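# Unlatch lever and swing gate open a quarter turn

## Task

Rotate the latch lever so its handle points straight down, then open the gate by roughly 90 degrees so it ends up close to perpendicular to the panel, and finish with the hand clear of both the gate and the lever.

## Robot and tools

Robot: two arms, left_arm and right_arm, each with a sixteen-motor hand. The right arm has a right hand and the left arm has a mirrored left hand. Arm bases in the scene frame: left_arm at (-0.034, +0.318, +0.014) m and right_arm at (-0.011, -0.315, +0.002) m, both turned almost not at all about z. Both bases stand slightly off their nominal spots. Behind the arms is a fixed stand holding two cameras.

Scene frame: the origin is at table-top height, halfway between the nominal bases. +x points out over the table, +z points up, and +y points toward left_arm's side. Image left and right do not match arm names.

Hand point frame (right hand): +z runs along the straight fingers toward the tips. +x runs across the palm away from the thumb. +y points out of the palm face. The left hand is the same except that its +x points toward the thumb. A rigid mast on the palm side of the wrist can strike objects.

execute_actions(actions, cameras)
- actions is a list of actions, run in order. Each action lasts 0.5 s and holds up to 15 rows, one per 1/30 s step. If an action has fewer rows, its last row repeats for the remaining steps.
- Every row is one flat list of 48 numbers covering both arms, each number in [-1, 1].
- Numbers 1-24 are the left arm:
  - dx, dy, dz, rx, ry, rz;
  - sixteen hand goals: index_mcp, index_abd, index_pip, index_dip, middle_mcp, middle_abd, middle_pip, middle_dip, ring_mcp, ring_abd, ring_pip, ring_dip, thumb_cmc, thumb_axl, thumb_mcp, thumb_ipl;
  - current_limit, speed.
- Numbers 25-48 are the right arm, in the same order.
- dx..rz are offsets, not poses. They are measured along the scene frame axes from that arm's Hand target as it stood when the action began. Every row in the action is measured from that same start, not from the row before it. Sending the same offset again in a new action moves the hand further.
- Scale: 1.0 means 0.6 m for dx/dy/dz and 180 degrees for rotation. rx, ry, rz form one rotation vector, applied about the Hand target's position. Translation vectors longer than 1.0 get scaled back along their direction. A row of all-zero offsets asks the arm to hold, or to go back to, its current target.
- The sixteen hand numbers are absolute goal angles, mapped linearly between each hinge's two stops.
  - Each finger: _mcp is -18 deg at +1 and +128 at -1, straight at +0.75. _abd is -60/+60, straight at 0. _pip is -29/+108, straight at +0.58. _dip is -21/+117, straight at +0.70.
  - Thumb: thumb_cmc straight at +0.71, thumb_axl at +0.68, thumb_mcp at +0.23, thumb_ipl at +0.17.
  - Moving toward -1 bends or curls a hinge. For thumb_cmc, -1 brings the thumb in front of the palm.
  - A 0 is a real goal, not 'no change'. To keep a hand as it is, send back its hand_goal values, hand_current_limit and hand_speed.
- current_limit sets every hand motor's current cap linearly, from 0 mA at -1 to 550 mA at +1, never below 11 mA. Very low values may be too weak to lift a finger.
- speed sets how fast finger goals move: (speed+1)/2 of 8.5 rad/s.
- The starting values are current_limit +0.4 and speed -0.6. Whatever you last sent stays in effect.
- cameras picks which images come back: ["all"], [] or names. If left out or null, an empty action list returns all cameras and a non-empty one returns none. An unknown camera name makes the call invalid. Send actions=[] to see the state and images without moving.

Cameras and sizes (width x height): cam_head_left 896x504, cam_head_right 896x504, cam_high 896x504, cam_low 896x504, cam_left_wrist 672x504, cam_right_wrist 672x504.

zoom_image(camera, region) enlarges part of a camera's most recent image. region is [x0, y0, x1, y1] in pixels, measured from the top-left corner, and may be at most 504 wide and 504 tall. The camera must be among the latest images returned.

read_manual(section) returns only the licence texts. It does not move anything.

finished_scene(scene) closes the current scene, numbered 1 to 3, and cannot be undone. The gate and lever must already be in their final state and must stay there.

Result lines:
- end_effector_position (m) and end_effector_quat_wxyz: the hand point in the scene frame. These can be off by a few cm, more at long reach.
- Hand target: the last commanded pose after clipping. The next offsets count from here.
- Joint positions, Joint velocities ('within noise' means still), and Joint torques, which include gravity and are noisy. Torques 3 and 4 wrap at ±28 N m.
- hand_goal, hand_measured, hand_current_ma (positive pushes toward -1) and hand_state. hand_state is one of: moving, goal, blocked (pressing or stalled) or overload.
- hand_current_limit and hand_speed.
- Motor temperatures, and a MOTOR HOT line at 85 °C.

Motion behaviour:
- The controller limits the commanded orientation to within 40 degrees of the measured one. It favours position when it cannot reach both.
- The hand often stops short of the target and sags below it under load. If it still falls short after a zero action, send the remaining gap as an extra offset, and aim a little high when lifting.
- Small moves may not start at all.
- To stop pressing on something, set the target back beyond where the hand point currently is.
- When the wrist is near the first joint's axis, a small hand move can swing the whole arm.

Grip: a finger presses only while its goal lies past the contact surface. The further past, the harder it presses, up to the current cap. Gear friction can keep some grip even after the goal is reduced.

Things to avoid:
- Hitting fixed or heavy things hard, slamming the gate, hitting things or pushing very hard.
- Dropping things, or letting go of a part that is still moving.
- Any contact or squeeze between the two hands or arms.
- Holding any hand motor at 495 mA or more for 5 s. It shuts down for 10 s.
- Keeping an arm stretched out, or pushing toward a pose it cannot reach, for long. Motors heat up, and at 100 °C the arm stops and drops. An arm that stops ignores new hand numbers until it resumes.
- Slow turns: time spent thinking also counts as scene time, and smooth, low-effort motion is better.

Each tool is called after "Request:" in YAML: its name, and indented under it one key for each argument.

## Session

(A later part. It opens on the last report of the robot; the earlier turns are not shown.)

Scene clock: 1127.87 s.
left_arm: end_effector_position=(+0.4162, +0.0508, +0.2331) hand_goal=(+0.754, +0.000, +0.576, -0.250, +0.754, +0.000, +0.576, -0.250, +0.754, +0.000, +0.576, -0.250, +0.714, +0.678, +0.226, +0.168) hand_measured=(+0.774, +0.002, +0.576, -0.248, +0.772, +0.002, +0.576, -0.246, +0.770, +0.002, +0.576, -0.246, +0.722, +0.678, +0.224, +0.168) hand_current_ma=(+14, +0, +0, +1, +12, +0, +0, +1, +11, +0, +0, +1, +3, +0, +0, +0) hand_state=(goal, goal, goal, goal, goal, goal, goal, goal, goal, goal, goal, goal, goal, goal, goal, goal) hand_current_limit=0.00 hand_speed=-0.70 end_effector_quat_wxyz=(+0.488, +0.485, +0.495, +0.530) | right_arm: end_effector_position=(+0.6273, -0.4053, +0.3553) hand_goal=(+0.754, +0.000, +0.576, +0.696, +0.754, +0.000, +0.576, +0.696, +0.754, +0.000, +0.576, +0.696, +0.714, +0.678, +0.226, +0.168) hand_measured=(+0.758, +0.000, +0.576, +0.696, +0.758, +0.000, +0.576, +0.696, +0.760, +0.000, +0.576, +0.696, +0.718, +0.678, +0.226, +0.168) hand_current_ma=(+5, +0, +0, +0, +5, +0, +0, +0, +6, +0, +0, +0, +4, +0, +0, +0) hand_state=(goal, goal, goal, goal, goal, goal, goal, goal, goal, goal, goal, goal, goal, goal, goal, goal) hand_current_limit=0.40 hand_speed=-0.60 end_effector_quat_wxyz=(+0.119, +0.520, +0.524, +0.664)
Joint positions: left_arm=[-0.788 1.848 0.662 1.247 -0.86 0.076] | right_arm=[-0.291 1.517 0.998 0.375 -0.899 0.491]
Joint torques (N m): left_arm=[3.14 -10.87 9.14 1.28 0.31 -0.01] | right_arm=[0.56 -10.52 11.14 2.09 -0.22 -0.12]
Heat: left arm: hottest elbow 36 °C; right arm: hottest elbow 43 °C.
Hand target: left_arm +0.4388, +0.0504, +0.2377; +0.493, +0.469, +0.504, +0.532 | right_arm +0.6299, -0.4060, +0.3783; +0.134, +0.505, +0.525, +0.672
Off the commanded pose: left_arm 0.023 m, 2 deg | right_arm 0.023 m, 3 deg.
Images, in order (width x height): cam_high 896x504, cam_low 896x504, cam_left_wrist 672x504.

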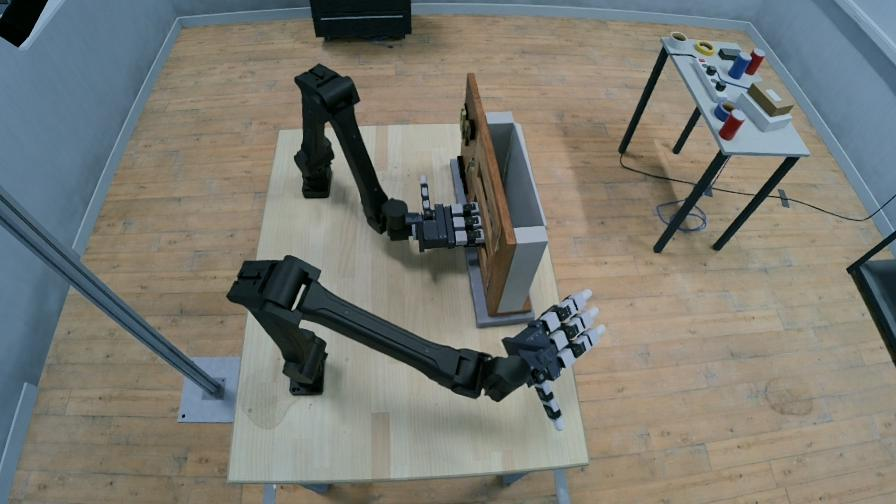

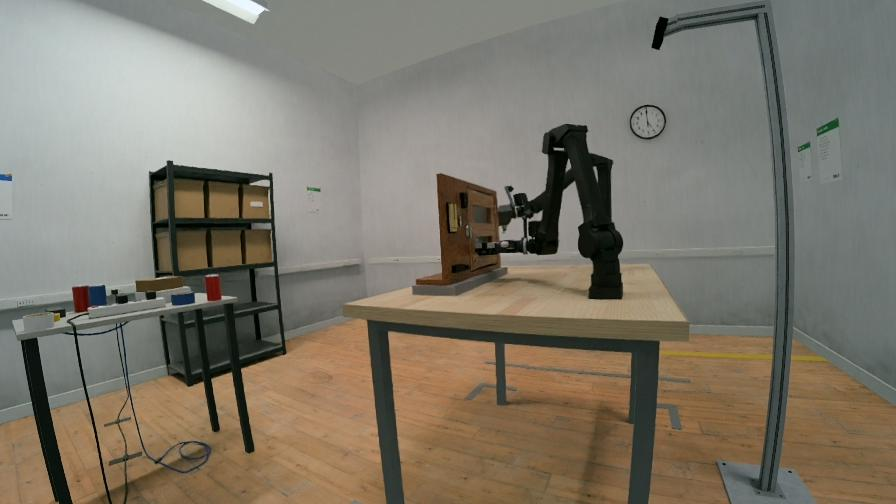

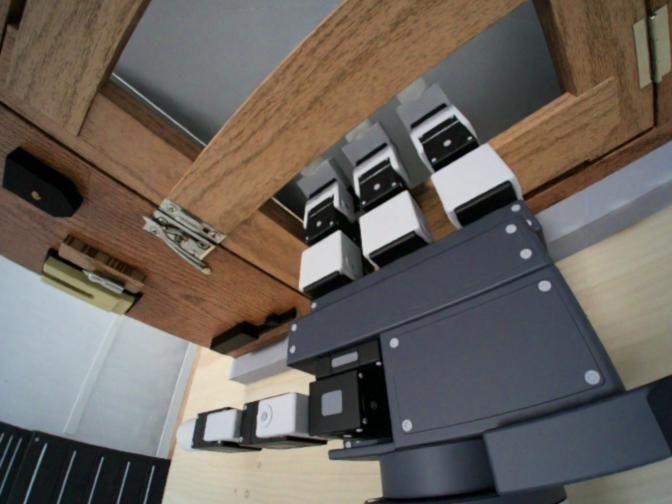

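Request:
execute_actions:
  actions:
    - [[-0.04,0.0,0.015,0,0,0,0.754,0,0.576,-0.35,0.754,0,0.576,-0.35,0.754,0,0.576,-0.35,0.714,0.678,0.226,0.168,0.4,-0.7,0,0,0,0,0,0,0.754,0,0.576,0.696,0.754,0,0.576,0.696,0.754,0,0.576,0.696,0.714,0.678,0.226,0.168,0.4,-0.6]]
    - [[-0.03,0.0,0.0,0,0,0,0.754,0,0.576,-0.35,0.754,0,0.576,-0.35,0.754,0,0.576,-0.35,0.714,0.678,0.226,0.168,0.4,-0.7,0,0,0,0,0,0,0.754,0,0.576,0.696,0.754,0,0.576,0.696,0.754,0,0.576,0.696,0.714,0.678,0.226,0.168,0.4,-0.6]]
  cameras: ["cam_low","cam_high","cam_left_wrist"]

Request:
zoom_image:
  camera: "cam_low"
  region: [430, 160, 540, 300]

Request:
zoom_image:
  camera: "cam_high"
  region: [400, 70, 560, 330]

Scene clock: 1143.27 s.
left_arm: end_effector_position=(+0.4025, +0.0488, +0.2408) hand_goal=(+0.754, +0.000, +0.576, -0.350, +0.754, +0.000, +0.576, -0.350, +0.754, +0.000, +0.576, -0.350, +0.714, +0.678, +0.226, +0.168) hand_measured=(+0.774, +0.002, +0.576, -0.348, +0.772, +0.002, +0.576, -0.346, +0.772, +0.002, +0.576, -0.346, +0.722, +0.678, +0.224, +0.168) hand_current_ma=(+14, +0, +0, +0, +12, +0, +0, +1, +11, +0, +0, +1, +3, +0, +0, +0) hand_state=(goal, goal, goal, goal, goal, goal, goal, goal, goal, goal, goal, goal, goal, goal, goal, goal) hand_current_limit=0.40 hand_speed=-0.70 end_effector_quat_wxyz=(+0.485, +0.475, +0.503, +0.535) | right_arm: end_effector_position=(+0.6273, -0.4053, +0.3553) hand_goal=(+0.754, +0.000, +0.576, +0.696, +0.754, +0.000, +0.576, +0.696, +0.754, +0.000, +0.576, +0.696, +0.714, +0.678, +0.226, +0.168) hand_measured=(+0.758, +0.000, +0.576, +0.696, +0.758, +0.000, +0.576, +0.696, +0.760, +0.000, +0.576, +0.696, +0.718, +0.678, +0.226, +0.168) hand_current_ma=(+5, +0, +0, +0, +5, +0, +0, +0, +6, +0, +0, +0, +4, +0, +0, +0) hand_state=(goal, goal, goal, goal, goal, goal, goal, goal, goal, goal, goal, goal, goal, goal, goal, goal) hand_current_limit=0.40 hand_speed=-0.60 end_effector_quat_wxyz=(+0.119, +0.520, +0.524, +0.664)
Joint positions: left_arm=[-0.822 1.822 0.653 1.239 -0.919 0.076] | right_arm=[-0.291 1.517 0.998 0.375 -0.899 0.491]
Joint torques (N m): left_arm=[0.03 -13.57 3.86 2.21 -0.18 0.08] | right_arm=[0.56 -10.52 11.12 2.09 -0.22 -0.12]
Heat: left arm: hottest elbow 36 °C; right arm: hottest elbow 43 °C.
Hand target: left_arm +0.3968, +0.0503, +0.2468; +0.493, +0.469, +0.503, +0.532 | right_arm +0.6299, -0.4060, +0.3783; +0.134, +0.505, +0.525, +0.672
Off the commanded pose: left_arm 0.008 m, 1 deg | right_arm 0.023 m, 3 deg.
Images, in order (width x height): cam_high 896x504, cam_low 896x504, cam_left_wrist 672x504.

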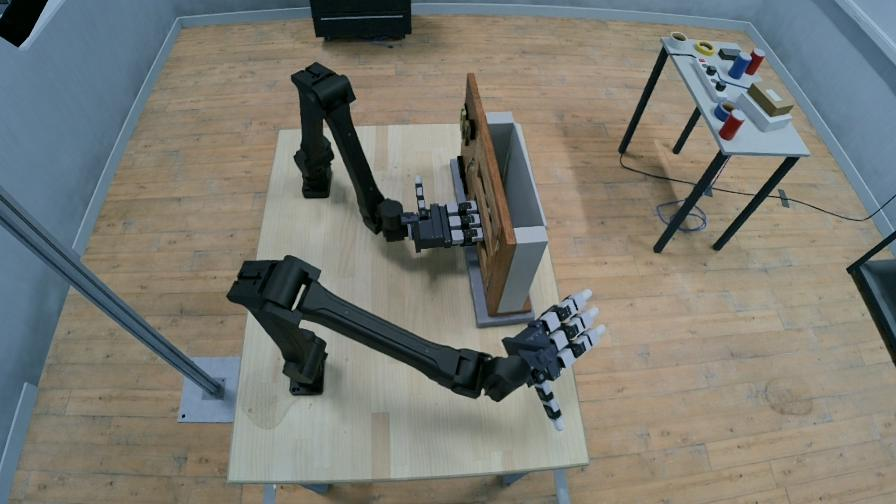

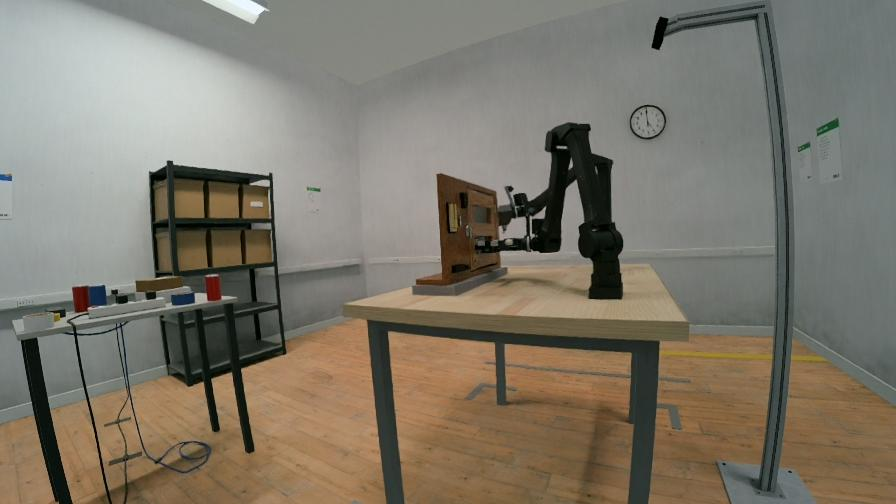

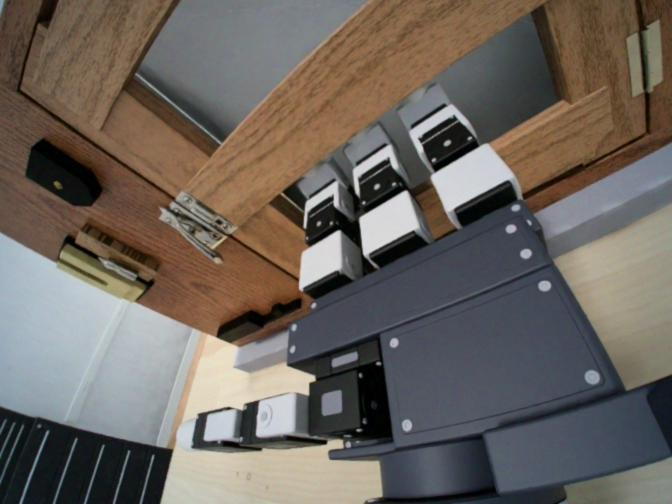

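Scaled by 3.600 from the camera's 896x504 image, which has a finer 1280x720 frame.

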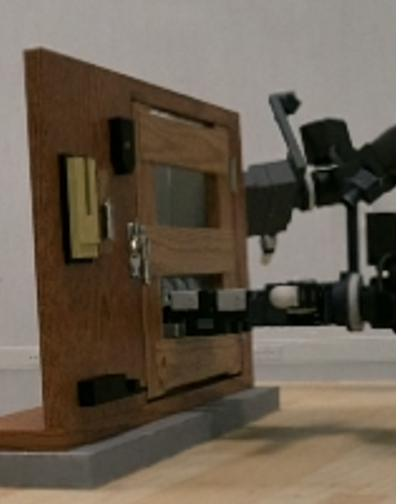

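Scaled by 1.938 from the camera's 896x504 image, which has a finer 1280x720 frame.

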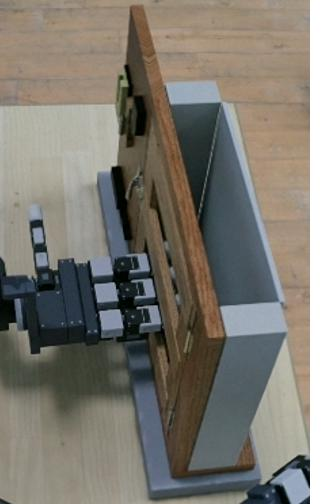

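Request:
execute_actions:
  actions:
    - [[-0.05,0,0.01,0,0,0,0.754,0,0.576,-0.35,0.754,0,0.576,-0.35,0.754,0,0.576,-0.35,0.714,0.678,0.226,0.168,0.4,-0.7,0,0,0,0,0,0,0.754,0,0.576,0.696,0.754,0,0.576,0.696,0.754,0,0.576,0.696,0.714,0.678,0.226,0.168,0.4,-0.6]]
  cameras: ["cam_high","cam_low","cam_left_wrist"]

Scene clock: 1176.73 s.
left_arm: end_effector_position=(+0.3743, +0.0496, +0.2419) hand_goal=(+0.754, +0.000, +0.576, -0.350, +0.754, +0.000, +0.576, -0.350, +0.754, +0.000, +0.576, -0.350, +0.714, +0.678, +0.226, +0.168) hand_measured=(+0.774, -0.004, +0.582, -0.348, +0.772, +0.000, +0.578, -0.346, +0.778, +0.000, +0.586, -0.344, +0.722, +0.678, +0.224, +0.168) hand_current_ma=(+14, +0, +2, +0, +12, +0, +0, +1, +19, +0, +4, +2, +3, +0, +0, +0) hand_state=(goal, goal, goal, goal, goal, goal, goal, goal, blocked, goal, goal, goal, goal, goal, goal, goal) hand_current_limit=0.40 hand_speed=-0.70 end_effector_quat_wxyz=(+0.479, +0.479, +0.505, +0.535) | right_arm: end_effector_position=(+0.6273, -0.4053, +0.3553) hand_goal=(+0.754, +0.000, +0.576, +0.696, +0.754, +0.000, +0.576, +0.696, +0.754, +0.000, +0.576, +0.696, +0.714, +0.678, +0.226, +0.168) hand_measured=(+0.758, +0.000, +0.576, +0.696, +0.758, +0.000, +0.576, +0.696, +0.760, +0.000, +0.576, +0.696, +0.718, +0.678, +0.226, +0.168) hand_current_ma=(+5, +0, +0, +0, +5, +0, +0, +0, +6, +0, +0, +0, +4, +0, +0, +0) hand_state=(goal, goal, goal, goal, goal, goal, goal, goal, goal, goal, goal, goal, goal, goal, goal, goal) hand_current_limit=0.40 hand_speed=-0.60 end_effector_quat_wxyz=(+0.119, +0.520, +0.524, +0.664)
Joint positions: left_arm=[-0.877 1.782 0.597 1.241 -0.979 0.076] | right_arm=[-0.291 1.517 0.998 0.375 -0.899 0.491]
Joint torques (N m): left_arm=[-0.5 -13.22 3.74 2.7 -0.15 0.19] | right_arm=[0.62 -10.52 11.14 2.07 -0.23 -0.12]
Heat: left arm: hottest elbow 34 °C; right arm: hottest elbow 44 °C.
Hand target: left_arm +0.3669, +0.0504, +0.2528; +0.493, +0.469, +0.503, +0.532 | right_arm +0.6299, -0.4060, +0.3783; +0.134, +0.505, +0.525, +0.672
Off the commanded pose: left_arm 0.013 m, 2 deg | right_arm 0.023 m, 3 deg.
Images, in order (width x height): cam_high 896x504, cam_low 896x504, cam_left_wrist 672x504.

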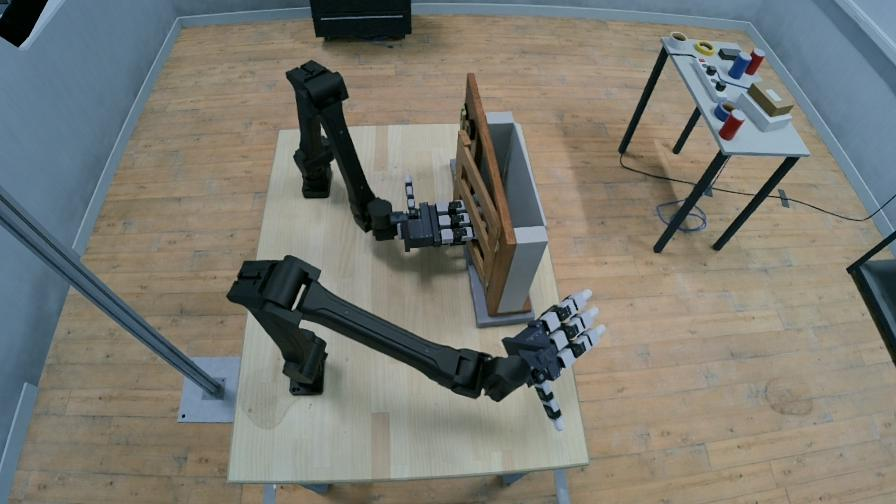

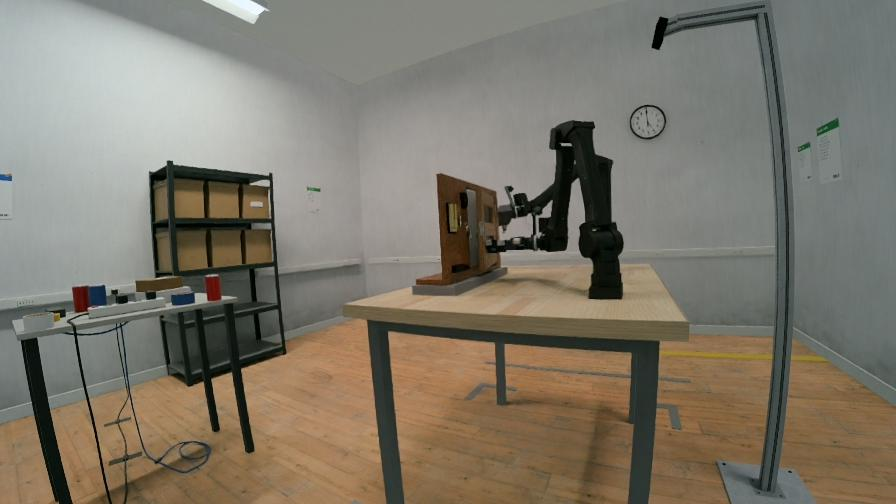

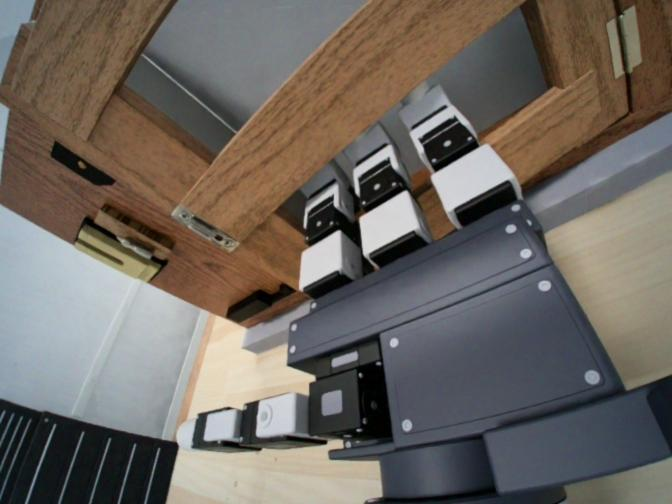

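Request:
execute_actions:
  actions:
    - [[-0.07,-0.01,0,0,0,0.05,0.754,0,0.576,-0.35,0.754,0,0.576,-0.35,0.754,0,0.576,-0.35,0.714,0.678,0.226,0.168,0.4,-0.7,0,0,0,0,0,0,0.754,0,0.576,0.696,0.754,0,0.576,0.696,0.754,0,0.576,0.696,0.714,0.678,0.226,0.168,0.4,-0.6]]
    - [[-0.06,-0.02,0,0,0,0.05,0.754,0,0.576,-0.35,0.754,0,0.576,-0.35,0.754,0,0.576,-0.35,0.714,0.678,0.226,0.168,0.4,-0.7,0,0,0,0,0,0,0.754,0,0.576,0.696,0.754,0,0.576,0.696,0.754,0,0.576,0.696,0.714,0.678,0.226,0.168,0.4,-0.6]]
  cameras: ["cam_high","cam_head_left","cam_left_wrist"]

Scene clock: 1188.40 s.
left_arm: end_effector_position=(+0.2972, +0.0256, +0.2480) hand_goal=(+0.754, +0.000, +0.576, -0.350, +0.754, +0.000, +0.576, -0.350, +0.754, +0.000, +0.576, -0.350, +0.714, +0.678, +0.226, +0.168) hand_measured=(+0.796, -0.058, +0.582, -0.348, +0.780, +0.000, +0.582, -0.348, +0.822, +0.028, +0.636, -0.280, +0.722, +0.678, +0.226, +0.168) hand_current_ma=(+50, -64, +2, +0, +22, +0, +2, +0, +120, +20, +88, +115, +3, +0, +0, +0) hand_state=(blocked, blocked, goal, goal, blocked, goal, goal, goal, blocked, blocked, blocked, blocked, goal, goal, goal, goal) hand_current_limit=0.40 hand_speed=-0.70 end_effector_quat_wxyz=(+0.409, +0.402, +0.573, +0.586) | right_arm: end_effector_position=(+0.6273, -0.4053, +0.3553) hand_goal=(+0.754, +0.000, +0.576, +0.696, +0.754, +0.000, +0.576, +0.696, +0.754, +0.000, +0.576, +0.696, +0.714, +0.678, +0.226, +0.168) hand_measured=(+0.758, +0.000, +0.576, +0.696, +0.758, +0.000, +0.576, +0.696, +0.760, +0.000, +0.576, +0.696, +0.718, +0.678, +0.226, +0.168) hand_current_ma=(+5, +0, +0, +0, +5, +0, +0, +0, +6, +0, +0, +0, +4, +0, +0, +0) hand_state=(goal, goal, goal, goal, goal, goal, goal, goal, goal, goal, goal, goal, goal, goal, goal, goal) hand_current_limit=0.40 hand_speed=-0.60 end_effector_quat_wxyz=(+0.119, +0.520, +0.524, +0.664)
Joint positions: left_arm=[-1.103 1.832 0.677 1.367 -1.471 0.213] | right_arm=[-0.291 1.517 0.998 0.375 -0.899 0.491]
Joint torques (N m): left_arm=[-0.15 -12.98 3.38 2.39 -1.62 0.54] | right_arm=[0.62 -10.58 11.11 2.07 -0.23 -0.12]
Heat: left arm: hottest elbow 34 °C; right arm: hottest elbow 44 °C.
Hand target: left_arm +0.2889, +0.0323, +0.2529; +0.404, +0.385, +0.571, +0.603 | right_arm +0.6299, -0.4060, +0.3783; +0.134, +0.505, +0.525, +0.672
Off the commanded pose: left_arm 0.012 m, 3 deg | right_arm 0.023 m, 3 deg.
Images, in order (width x height): cam_head_left 896x504, cam_high 896x504, cam_left_wrist 672x504.

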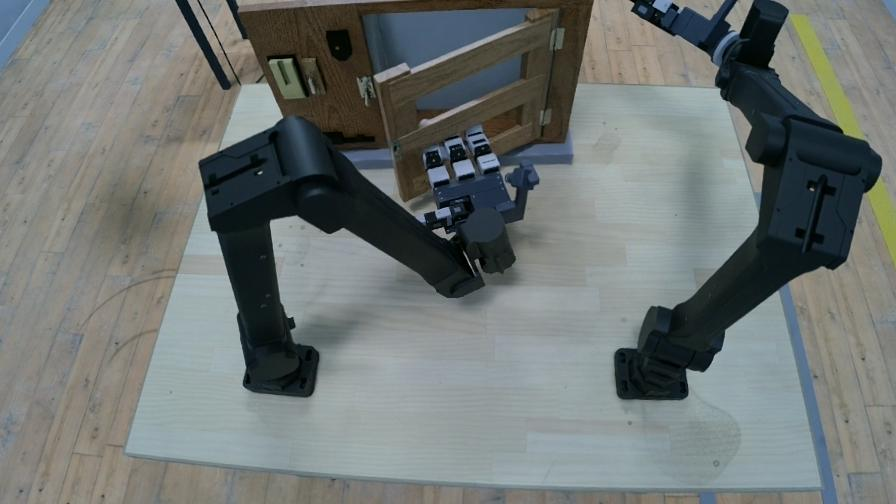

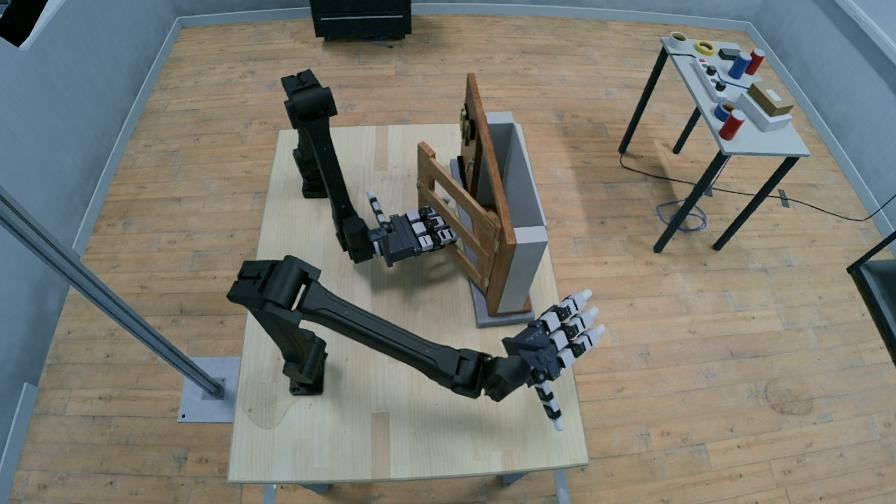

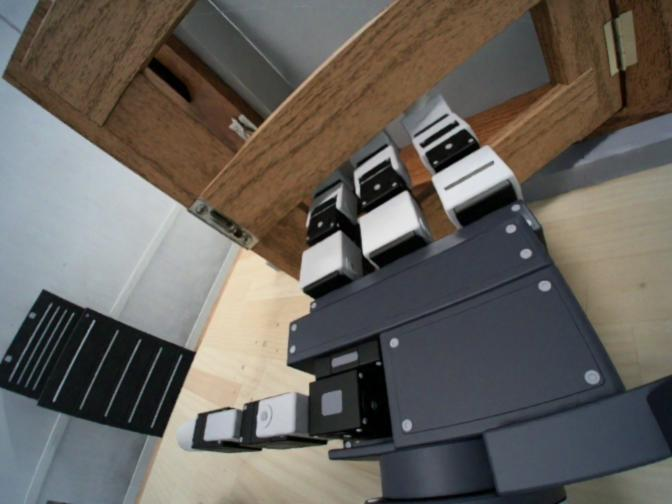

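Request:
execute_actions:
  actions:
    - [[-0.05,-0.045,0,0,0,0.02,0.754,0,0.576,-0.35,0.754,0,0.576,-0.35,0.754,0,0.576,-0.35,0.714,0.678,0.226,0.168,0.4,-0.7,0,0,0,0,0,0,0.754,0,0.576,0.696,0.754,0,0.576,0.696,0.754,0,0.576,0.696,0.714,0.678,0.226,0.168,0.4,-0.6]]
  cameras: ["cam_high","cam_head_left","cam_left_wrist"]

Scene clock: 1225.43 s.
left_arm: end_effector_position=(+0.2808, +0.0126, +0.2494) hand_goal=(+0.754, +0.000, +0.576, -0.350, +0.754, +0.000, +0.576, -0.350, +0.754, +0.000, +0.576, -0.350, +0.714, +0.678, +0.226, +0.168) hand_measured=(+0.796, -0.062, +0.582, -0.348, +0.786, +0.022, +0.594, -0.328, +0.844, +0.046, +0.656, -0.256, +0.722, +0.678, +0.226, +0.168) hand_current_ma=(+52, -72, +2, +0, +33, +13, +10, +15, +192, +42, +142, +188, +3, +0, +0, +0) hand_state=(blocked, blocked, goal, goal, blocked, blocked, goal, blocked, blocked, blocked, blocked, blocked, goal, goal, goal, goal) hand_current_limit=0.40 hand_speed=-0.70 end_effector_quat_wxyz=(+0.405, +0.400, +0.580, +0.583) | right_arm: end_effector_position=(+0.6273, -0.4053, +0.3553) hand_goal=(+0.754, +0.000, +0.576, +0.696, +0.754, +0.000, +0.576, +0.696, +0.754, +0.000, +0.576, +0.696, +0.714, +0.678, +0.226, +0.168) hand_measured=(+0.758, +0.000, +0.576, +0.696, +0.758, +0.000, +0.576, +0.696, +0.760, +0.000, +0.576, +0.696, +0.718, +0.678, +0.226, +0.168) hand_current_ma=(+5, +0, +0, +0, +5, +0, +0, +0, +6, +0, +0, +0, +4, +0, +0, +0) hand_state=(goal, goal, goal, goal, goal, goal, goal, goal, goal, goal, goal, goal, goal, goal, goal, goal) hand_current_limit=0.40 hand_speed=-0.60 end_effector_quat_wxyz=(+0.119, +0.520, +0.524, +0.664)
Joint positions: left_arm=[-1.154 1.838 0.7 1.38 -1.535 0.239] | right_arm=[-0.291 1.517 0.998 0.375 -0.899 0.491]
Joint torques (N m): left_arm=[-3.66 -13.57 2.85 2.18 -0.95 0.52] | right_arm=[0.62 -10.46 11.12 2.09 -0.23 -0.12]
Heat: left arm: hottest elbow 33 °C; right arm: hottest elbow 44 °C.
Hand target: left_arm +0.2589, +0.0054, +0.2529; +0.384, +0.366, +0.583, +0.615 | right_arm +0.6299, -0.4060, +0.3783; +0.134, +0.505, +0.525, +0.672
Off the commanded pose: left_arm 0.023 m, 6 deg | right_arm 0.023 m, 3 deg.
joint sent to its limit (left arm) — joint 5 (wrist yaw), lower limit. The joint targets are off in orientation, not in position.
Images, in order (width x height): cam_head_left 896x504, cam_high 896x504, cam_left_wrist 672x504.

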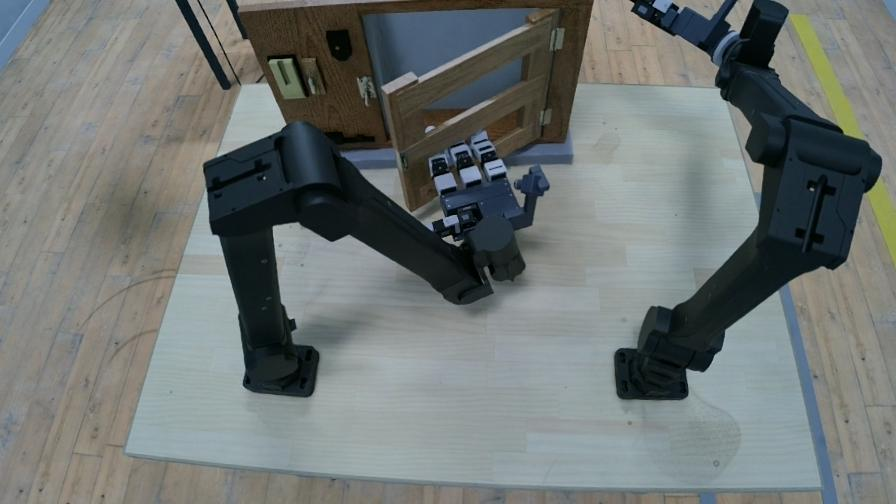

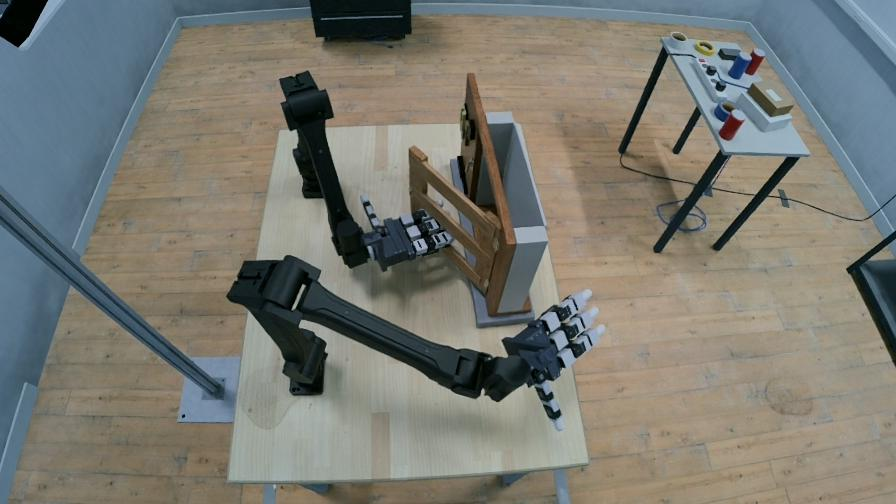

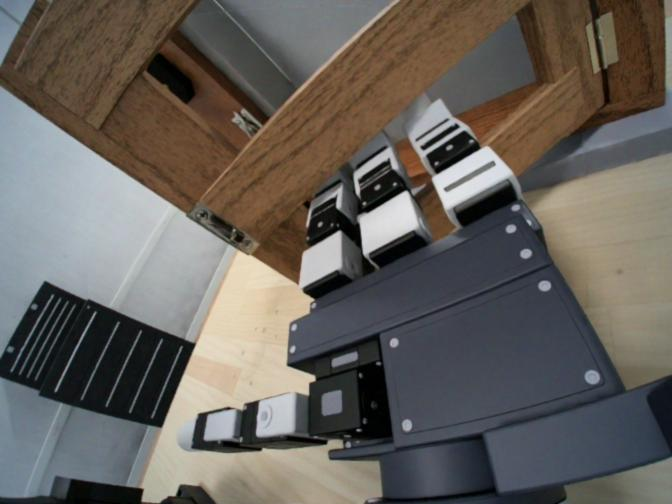

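Request:
execute_actions:
  actions:
    - [[0.055,0.03,0,0,0,-0.02,0.754,0,0.576,-0.35,0.754,0,0.576,-0.35,0.754,0,0.576,-0.35,0.714,0.678,0.226,0.168,0.4,-0.7,0,0,0,0,0,0,0.754,0,0.576,0.696,0.754,0,0.576,0.696,0.754,0,0.576,0.696,0.714,0.678,0.226,0.168,0.4,-0.6]]
    - [[0,0,0,0,0,0,0.754,0,0.576,0.5,0.754,0,0.576,0.5,0.754,0,0.576,0.5,0.714,0.678,0.226,0.168,0.4,-0.5,0,0,0,0,0,0,0.754,0,0.576,0.696,0.754,0,0.576,0.696,0.754,0,0.576,0.696,0.714,0.678,0.226,0.168,0.4,-0.6]]
    - [[0,0,0,0,0,0,0.754,0,0.576,0.5,0.754,0,0.576,0.5,0.754,0,0.576,0.5,0.714,0.678,0.226,0.168,0.4,-0.5,0,0,0,0,0,0,0.754,0,0.576,0.696,0.754,0,0.576,0.696,0.754,0,0.576,0.696,0.714,0.678,0.226,0.168,0.4,-0.6]]
  cameras: ["cam_high","cam_left_wrist"]

Scene clock: 1235.70 s.
left_arm: end_effector_position=(+0.2890, +0.0185, +0.2542) hand_goal=(+0.754, +0.000, +0.576, +0.500, +0.754, +0.000, +0.576, +0.500, +0.754, +0.000, +0.576, +0.500, +0.714, +0.678, +0.226, +0.168) hand_measured=(+0.792, -0.034, +0.582, +0.498, +0.778, +0.004, +0.584, +0.498, +0.778, +0.002, +0.584, +0.498, +0.722, +0.678, +0.226, +0.168) hand_current_ma=(+45, -27, +2, +0, +21, +0, +3, +0, +19, +0, +3, +0, +3, +0, +0, +0) hand_state=(blocked, blocked, goal, goal, blocked, goal, goal, goal, blocked, goal, goal, goal, goal, goal, goal, goal) hand_current_limit=0.40 hand_speed=-0.50 end_effector_quat_wxyz=(+0.411, +0.397, +0.573, +0.587) | right_arm: end_effector_position=(+0.6273, -0.4053, +0.3553) hand_goal=(+0.754, +0.000, +0.576, +0.696, +0.754, +0.000, +0.576, +0.696, +0.754, +0.000, +0.576, +0.696, +0.714, +0.678, +0.226, +0.168) hand_measured=(+0.758, +0.000, +0.576, +0.696, +0.758, +0.000, +0.576, +0.696, +0.760, +0.000, +0.576, +0.696, +0.718, +0.678, +0.226, +0.168) hand_current_ma=(+5, +0, +0, +0, +5, +0, +0, +0, +6, +0, +0, +0, +4, +0, +0, +0) hand_state=(goal, goal, goal, goal, goal, goal, goal, goal, goal, goal, goal, goal, goal, goal, goal, goal) hand_current_limit=0.40 hand_speed=-0.60 end_effector_quat_wxyz=(+0.119, +0.520, +0.524, +0.664)
Joint positions: left_arm=[-1.127 1.864 0.7 1.545 -1.496 0.377] | right_arm=[-0.291 1.517 0.998 0.375 -0.899 0.491]
Joint torques (N m): left_arm=[1.67 -11.69 4.14 1.8 -0.16 0.37] | right_arm=[0.67 -10.58 11.12 2.09 -0.23 -0.12]
Heat: left arm: hottest elbow 33 °C; right arm: hottest elbow 44 °C.
Hand target: left_arm +0.2918, +0.0234, +0.2528; +0.404, +0.385, +0.571, +0.603 | right_arm +0.6299, -0.4060, +0.3783; +0.134, +0.505, +0.525, +0.672
Off the commanded pose: left_arm 0.006 m, 2 deg | right_arm 0.023 m, 3 deg.
joint sent to its limit (left arm) — joint 4 (wrist pitch), upper limit. The joint targets still meet the commanded pose.
Images, in order (width x height): cam_high 896x504, cam_left_wrist 672x504.

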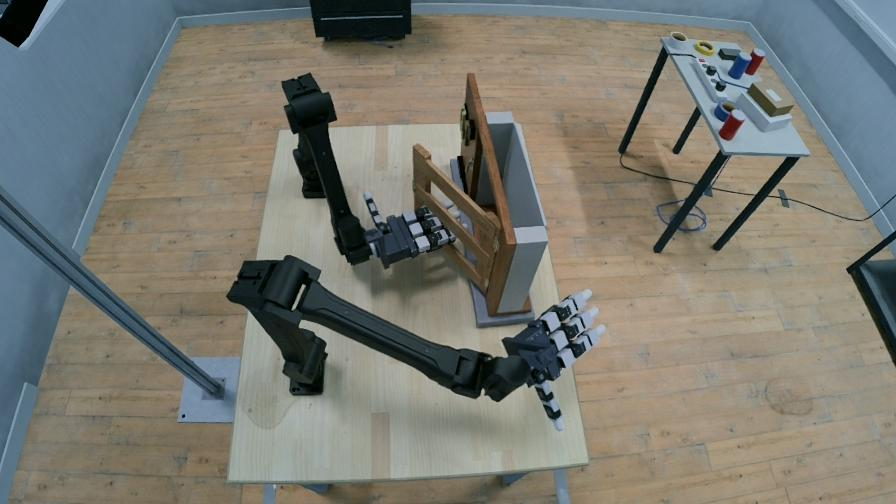

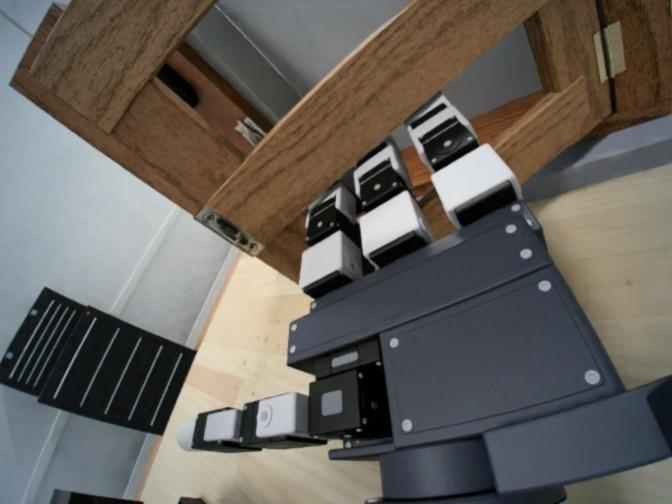

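Request:
execute_actions:
  actions:
    - [[-0.08,-0.055,0,0,0,0,0.754,0,0.576,0.5,0.754,0,0.576,0.5,0.754,0,0.576,0.5,0.714,0.678,0.226,0.168,0.4,-0.5,0,0,0,0,0,0,0.754,0,0.576,0.696,0.754,0,0.576,0.696,0.754,0,0.576,0.696,0.714,0.678,0.226,0.168,0.4,-0.6]]
    - [[-0.08,-0.06,0,0,0,0,0.754,0,0.576,0.5,0.754,0,0.576,0.5,0.754,0,0.576,0.5,0.714,0.678,0.226,0.168,0.4,-0.5,0,0,0,0,0,0,0.754,0,0.576,0.696,0.754,0,0.576,0.696,0.754,0,0.576,0.696,0.714,0.678,0.226,0.168,0.4,-0.6]]
  cameras: ["cam_high","cam_left_wrist"]

Scene clock: 1245.10 s.
left_arm: end_effector_position=(+0.1949, -0.0484, +0.2505) hand_goal=(+0.754, +0.000, +0.576, +0.500, +0.754, +0.000, +0.576, +0.500, +0.754, +0.000, +0.576, +0.500, +0.714, +0.678, +0.226, +0.168) hand_measured=(+0.776, -0.002, +0.582, +0.500, +0.776, +0.002, +0.584, +0.498, +0.776, +0.002, +0.584, +0.498, +0.722, +0.678, +0.226, +0.168) hand_current_ma=(+17, +0, +2, +0, +19, +0, +2, +0, +17, +0, +3, +0, +3, +0, +0, +0) hand_state=(blocked, goal, goal, goal, blocked, goal, goal, goal, blocked, goal, goal, goal, goal, goal, goal, goal) hand_current_limit=0.40 hand_speed=-0.50 end_effector_quat_wxyz=(+0.465, +0.464, +0.531, +0.535) | right_arm: end_effector_position=(+0.6273, -0.4053, +0.3553) hand_goal=(+0.754, +0.000, +0.576, +0.696, +0.754, +0.000, +0.576, +0.696, +0.754, +0.000, +0.576, +0.696, +0.714, +0.678, +0.226, +0.168) hand_measured=(+0.758, +0.000, +0.576, +0.696, +0.758, +0.000, +0.576, +0.696, +0.760, +0.000, +0.576, +0.696, +0.718, +0.678, +0.226, +0.168) hand_current_ma=(+5, +0, +0, +0, +5, +0, +0, +0, +6, +0, +0, +0, +4, +0, +0, +0) hand_state=(goal, goal, goal, goal, goal, goal, goal, goal, goal, goal, goal, goal, goal, goal, goal, goal) hand_current_limit=0.40 hand_speed=-0.60 end_effector_quat_wxyz=(+0.119, +0.520, +0.524, +0.664)
Joint positions: left_arm=[-1.403 1.864 0.7 1.549 -1.56 0.388] | right_arm=[-0.291 1.517 0.998 0.375 -0.899 0.491]
Joint torques (N m): left_arm=[1.03 -13.16 3.56 1.17 0.27 0.3] | right_arm=[0.62 -10.46 11.12 2.09 -0.23 -0.12]
Heat: left arm: hottest elbow 33 °C; right arm: hottest elbow 44 °C.
Hand target: left_arm +0.1959, -0.0457, +0.2528; +0.403, +0.385, +0.571, +0.603 | right_arm +0.6299, -0.4060, +0.3783; +0.134, +0.505, +0.525, +0.672
Off the commanded pose: left_arm 0.004 m, 15 deg | right_arm 0.023 m, 3 deg.
joint sent to its limit (left arm) — joint 5 (wrist yaw), lower limit. The joint targets are off in orientation, not in position.
Images, in order (width x height): cam_high 896x504, cam_left_wrist 672x504.

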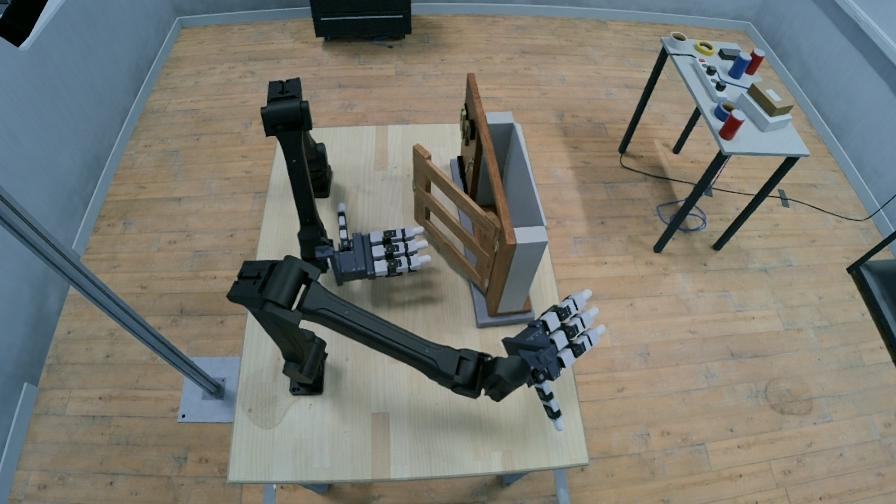

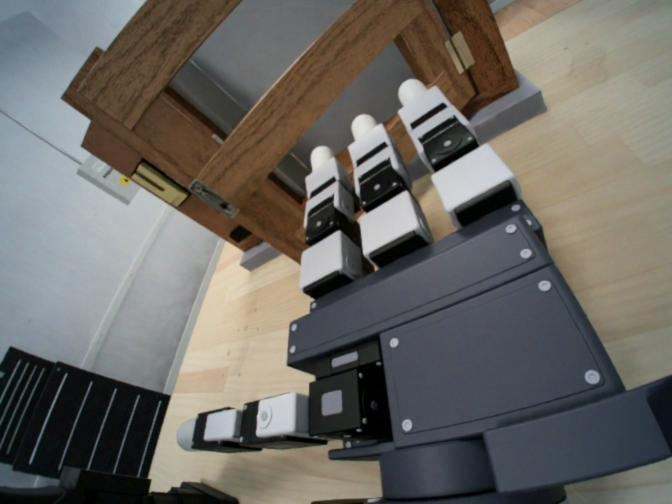

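Request:
execute_actions:
  actions:
    - [[-0.01,0,0.05,0.096,0.096,-0.096,0.754,0,0.576,0.696,0.754,0,0.576,0.696,0.754,0,0.576,0.696,0.714,0.678,-0.6,0.168,0.4,-0.5,0,0,0,0,0,0,0.754,0,0.576,0.696,0.754,0,0.576,0.696,0.754,0,0.576,0.696,0.714,0.678,0.226,0.168,0.4,-0.6]]
    - [[-0.01,0,0.05,0.096,0.096,-0.096,0.754,0,0.576,0.696,0.754,0,0.576,0.696,0.754,0,0.576,0.696,0.714,0.678,-0.6,0.168,0.4,-0.5,0,0,0,0,0,0,0.754,0,0.576,0.696,0.754,0,0.576,0.696,0.754,0,0.576,0.696,0.714,0.678,0.226,0.168,0.4,-0.6]]
  cameras: ["cam_high","cam_low","cam_left_wrist"]

Scene clock: 1364.30 s.
left_arm: end_effector_position=(+0.1828, -0.0475, +0.3090) hand_goal=(+0.754, +0.000, +0.576, +0.696, +0.754, +0.000, +0.576, +0.696, +0.754, +0.000, +0.576, +0.696, +0.714, +0.678, -0.600, +0.168) hand_measured=(+0.770, -0.002, +0.582, +0.694, +0.772, +0.000, +0.582, +0.694, +0.770, +0.000, +0.582, +0.694, +0.722, +0.680, -0.600, +0.168) hand_current_ma=(+11, +0, +2, +0, +12, +0, +2, +0, +10, +0, +2, +0, +3, +0, +0, +0) hand_state=(goal, goal, goal, goal, goal, goal, goal, goal, goal, goal, goal, goal, goal, goal, goal, goal) hand_current_limit=0.40 hand_speed=-0.50 end_effector_quat_wxyz=(+0.312, +0.668, +0.269, +0.620) | right_arm: end_effector_position=(+0.6273, -0.4053, +0.3553) hand_goal=(+0.754, +0.000, +0.576, +0.696, +0.754, +0.000, +0.576, +0.696, +0.754, +0.000, +0.576, +0.696, +0.714, +0.678, +0.226, +0.168) hand_measured=(+0.758, +0.000, +0.576, +0.696, +0.758, +0.000, +0.576, +0.696, +0.760, +0.000, +0.576, +0.696, +0.718, +0.678, +0.226, +0.168) hand_current_ma=(+5, +0, +0, +0, +5, +0, +0, +0, +6, +0, +0, +0, +4, +0, +0, +0) hand_state=(goal, goal, goal, goal, goal, goal, goal, goal, goal, goal, goal, goal, goal, goal, goal, goal) hand_current_limit=0.40 hand_speed=-0.60 end_effector_quat_wxyz=(+0.119, +0.520, +0.524, +0.664)
Joint positions: left_arm=[-1.407 1.283 0.468 0.65 -1.341 0.561] | right_arm=[-0.291 1.517 0.998 0.375 -0.899 0.491]
Joint torques (N m): left_arm=[0.85 -7.41 6.48 1.11 -0.2 -0.14] | right_arm=[0.56 -10.52 11.12 2.07 -0.23 -0.11]
Motor temperatures (°C): left_arm=[24 27 31 22 22 23] | right_arm=[21 26 45 24 23 22]
Heat: left arm: hottest elbow 31 °C; right arm: hottest elbow 45 °C.
Hand target: left_arm +0.1839, -0.0456, +0.3129; +0.248, +0.788, +0.326, +0.460 | right_arm +0.6299, -0.4060, +0.3783; +0.134, +0.505, +0.525, +0.672
Off the commanded pose: left_arm 0.004 m, 25 deg | right_arm 0.023 m, 3 deg.
Images, in order (width x height): cam_high 896x504, cam_low 896x504, cam_left_wrist 672x504.

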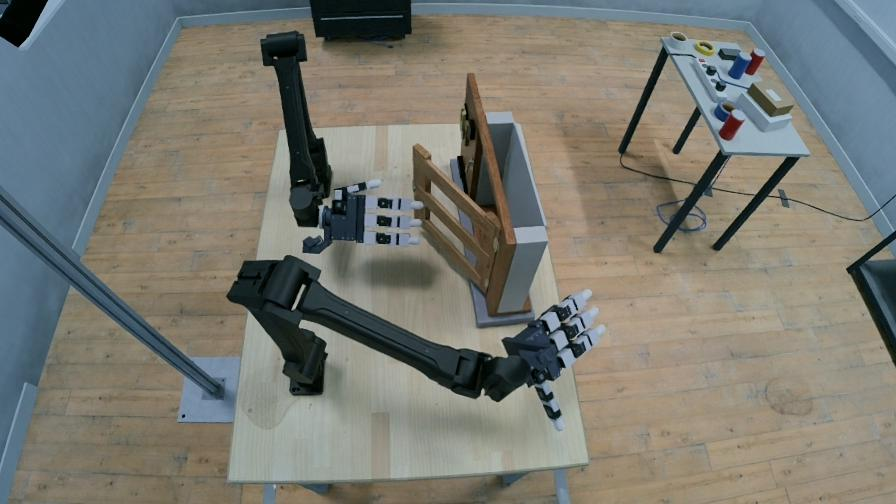

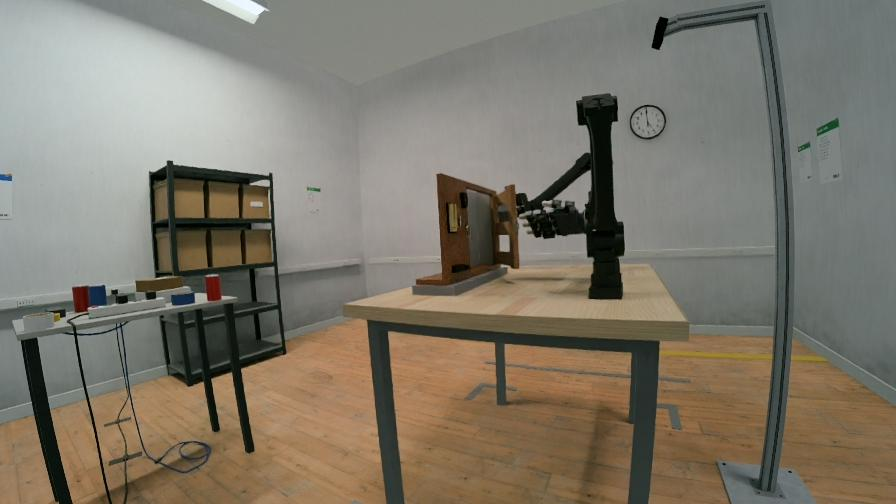

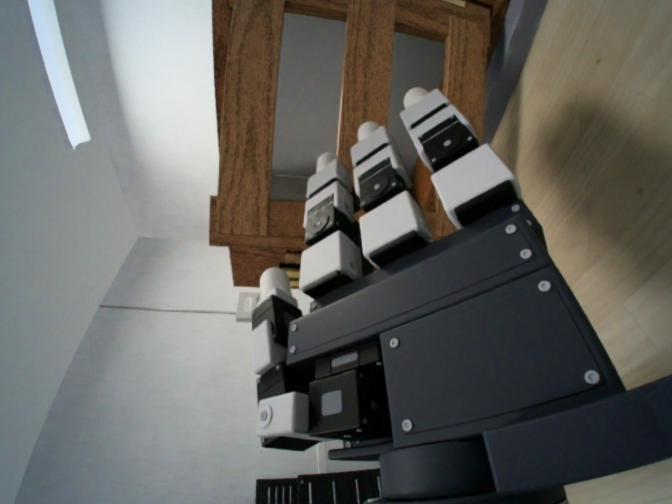

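Request:
execute_actions:
  actions:
    - [[0,0.02,0.02,0,0,0,0.754,0,0.576,0.696,0.754,0,0.576,0.696,0.754,0,0.576,0.696,0.714,0.678,-0.6,0.168,0.4,-0.5,0,0,0,0,0,0,0.754,0,0.576,0.696,0.754,0,0.576,0.696,0.754,0,0.576,0.696,0.714,0.678,0.226,0.168,0.4,-0.6]]
    - [[0,0.02,0.02,0.096,0.096,-0.096,0.754,0,0.576,0.696,0.754,0,0.576,0.696,0.754,0,0.576,0.696,0.714,0.678,-0.6,0.168,0.4,-0.5,0,0,0,0,0,0,0.754,0,0.576,0.696,0.754,0,0.576,0.696,0.754,0,0.576,0.696,0.714,0.678,0.226,0.168,0.4,-0.6]]
  cameras: ["cam_high","cam_low"]

Scene clock: 1372.67 s.
left_arm: end_effector_position=(+0.1764, -0.0136, +0.2996) hand_goal=(+0.754, +0.000, +0.576, +0.696, +0.754, +0.000, +0.576, +0.696, +0.754, +0.000, +0.576, +0.696, +0.714, +0.678, -0.600, +0.168) hand_measured=(+0.760, -0.002, +0.580, +0.694, +0.762, -0.002, +0.580, +0.694, +0.760, -0.002, +0.580, +0.694, +0.720, +0.680, -0.602, +0.168) hand_current_ma=(+2, +0, +1, +0, +2, +0, +1, +0, +2, +0, +1, +0, +2, +0, -1, +0) hand_state=(goal, goal, goal, goal, goal, goal, goal, goal, goal, goal, goal, goal, goal, goal, goal, goal) hand_current_limit=0.40 hand_speed=-0.50 end_effector_quat_wxyz=(+0.129, +0.920, +0.136, +0.345) | right_arm: end_effector_position=(+0.6273, -0.4053, +0.3553) hand_goal=(+0.754, +0.000, +0.576, +0.696, +0.754, +0.000, +0.576, +0.696, +0.754, +0.000, +0.576, +0.696, +0.714, +0.678, +0.226, +0.168) hand_measured=(+0.758, +0.000, +0.576, +0.696, +0.758, +0.000, +0.576, +0.696, +0.760, +0.000, +0.576, +0.696, +0.718, +0.678, +0.226, +0.168) hand_current_ma=(+5, +0, +0, +0, +5, +0, +0, +0, +6, +0, +0, +0, +4, +0, +0, +0) hand_state=(goal, goal, goal, goal, goal, goal, goal, goal, goal, goal, goal, goal, goal, goal, goal, goal) hand_current_limit=0.40 hand_speed=-0.60 end_effector_quat_wxyz=(+0.119, +0.520, +0.524, +0.664)
Joint positions: left_arm=[-1.282 0.882 0.808 -1.09 -0.654 0.114] | right_arm=[-0.291 1.517 0.998 0.375 -0.899 0.491]
Joint torques (N m): left_arm=[1.61 -3.14 14.22 0.76 -0.73 -0.18] | right_arm=[0.56 -10.52 11.14 2.09 -0.22 -0.12]
Heat: left arm: hottest elbow 32 °C; right arm: hottest elbow 45 °C.
Hand target: left_arm +0.1838, -0.0216, +0.3368; +0.142, +0.915, +0.166, +0.339 | right_arm +0.6299, -0.4060, +0.3783; +0.134, +0.505, +0.525, +0.672
Off the commanded pose: left_arm 0.039 m, 4 deg | right_arm 0.023 m, 3 deg.
Images, in order (width x height): cam_high 896x504, cam_low 896x504.

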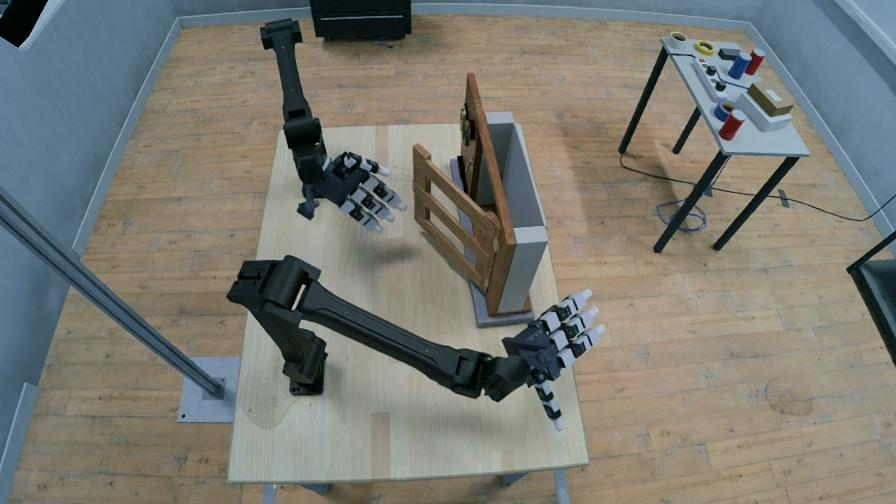

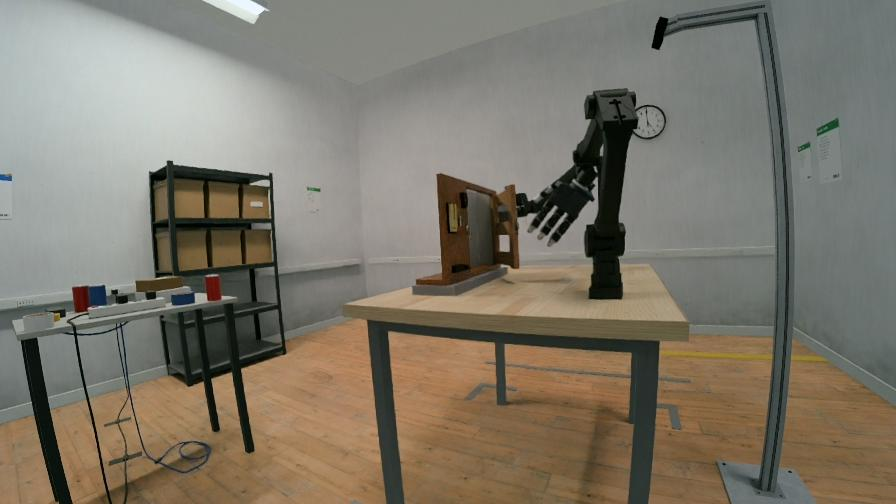

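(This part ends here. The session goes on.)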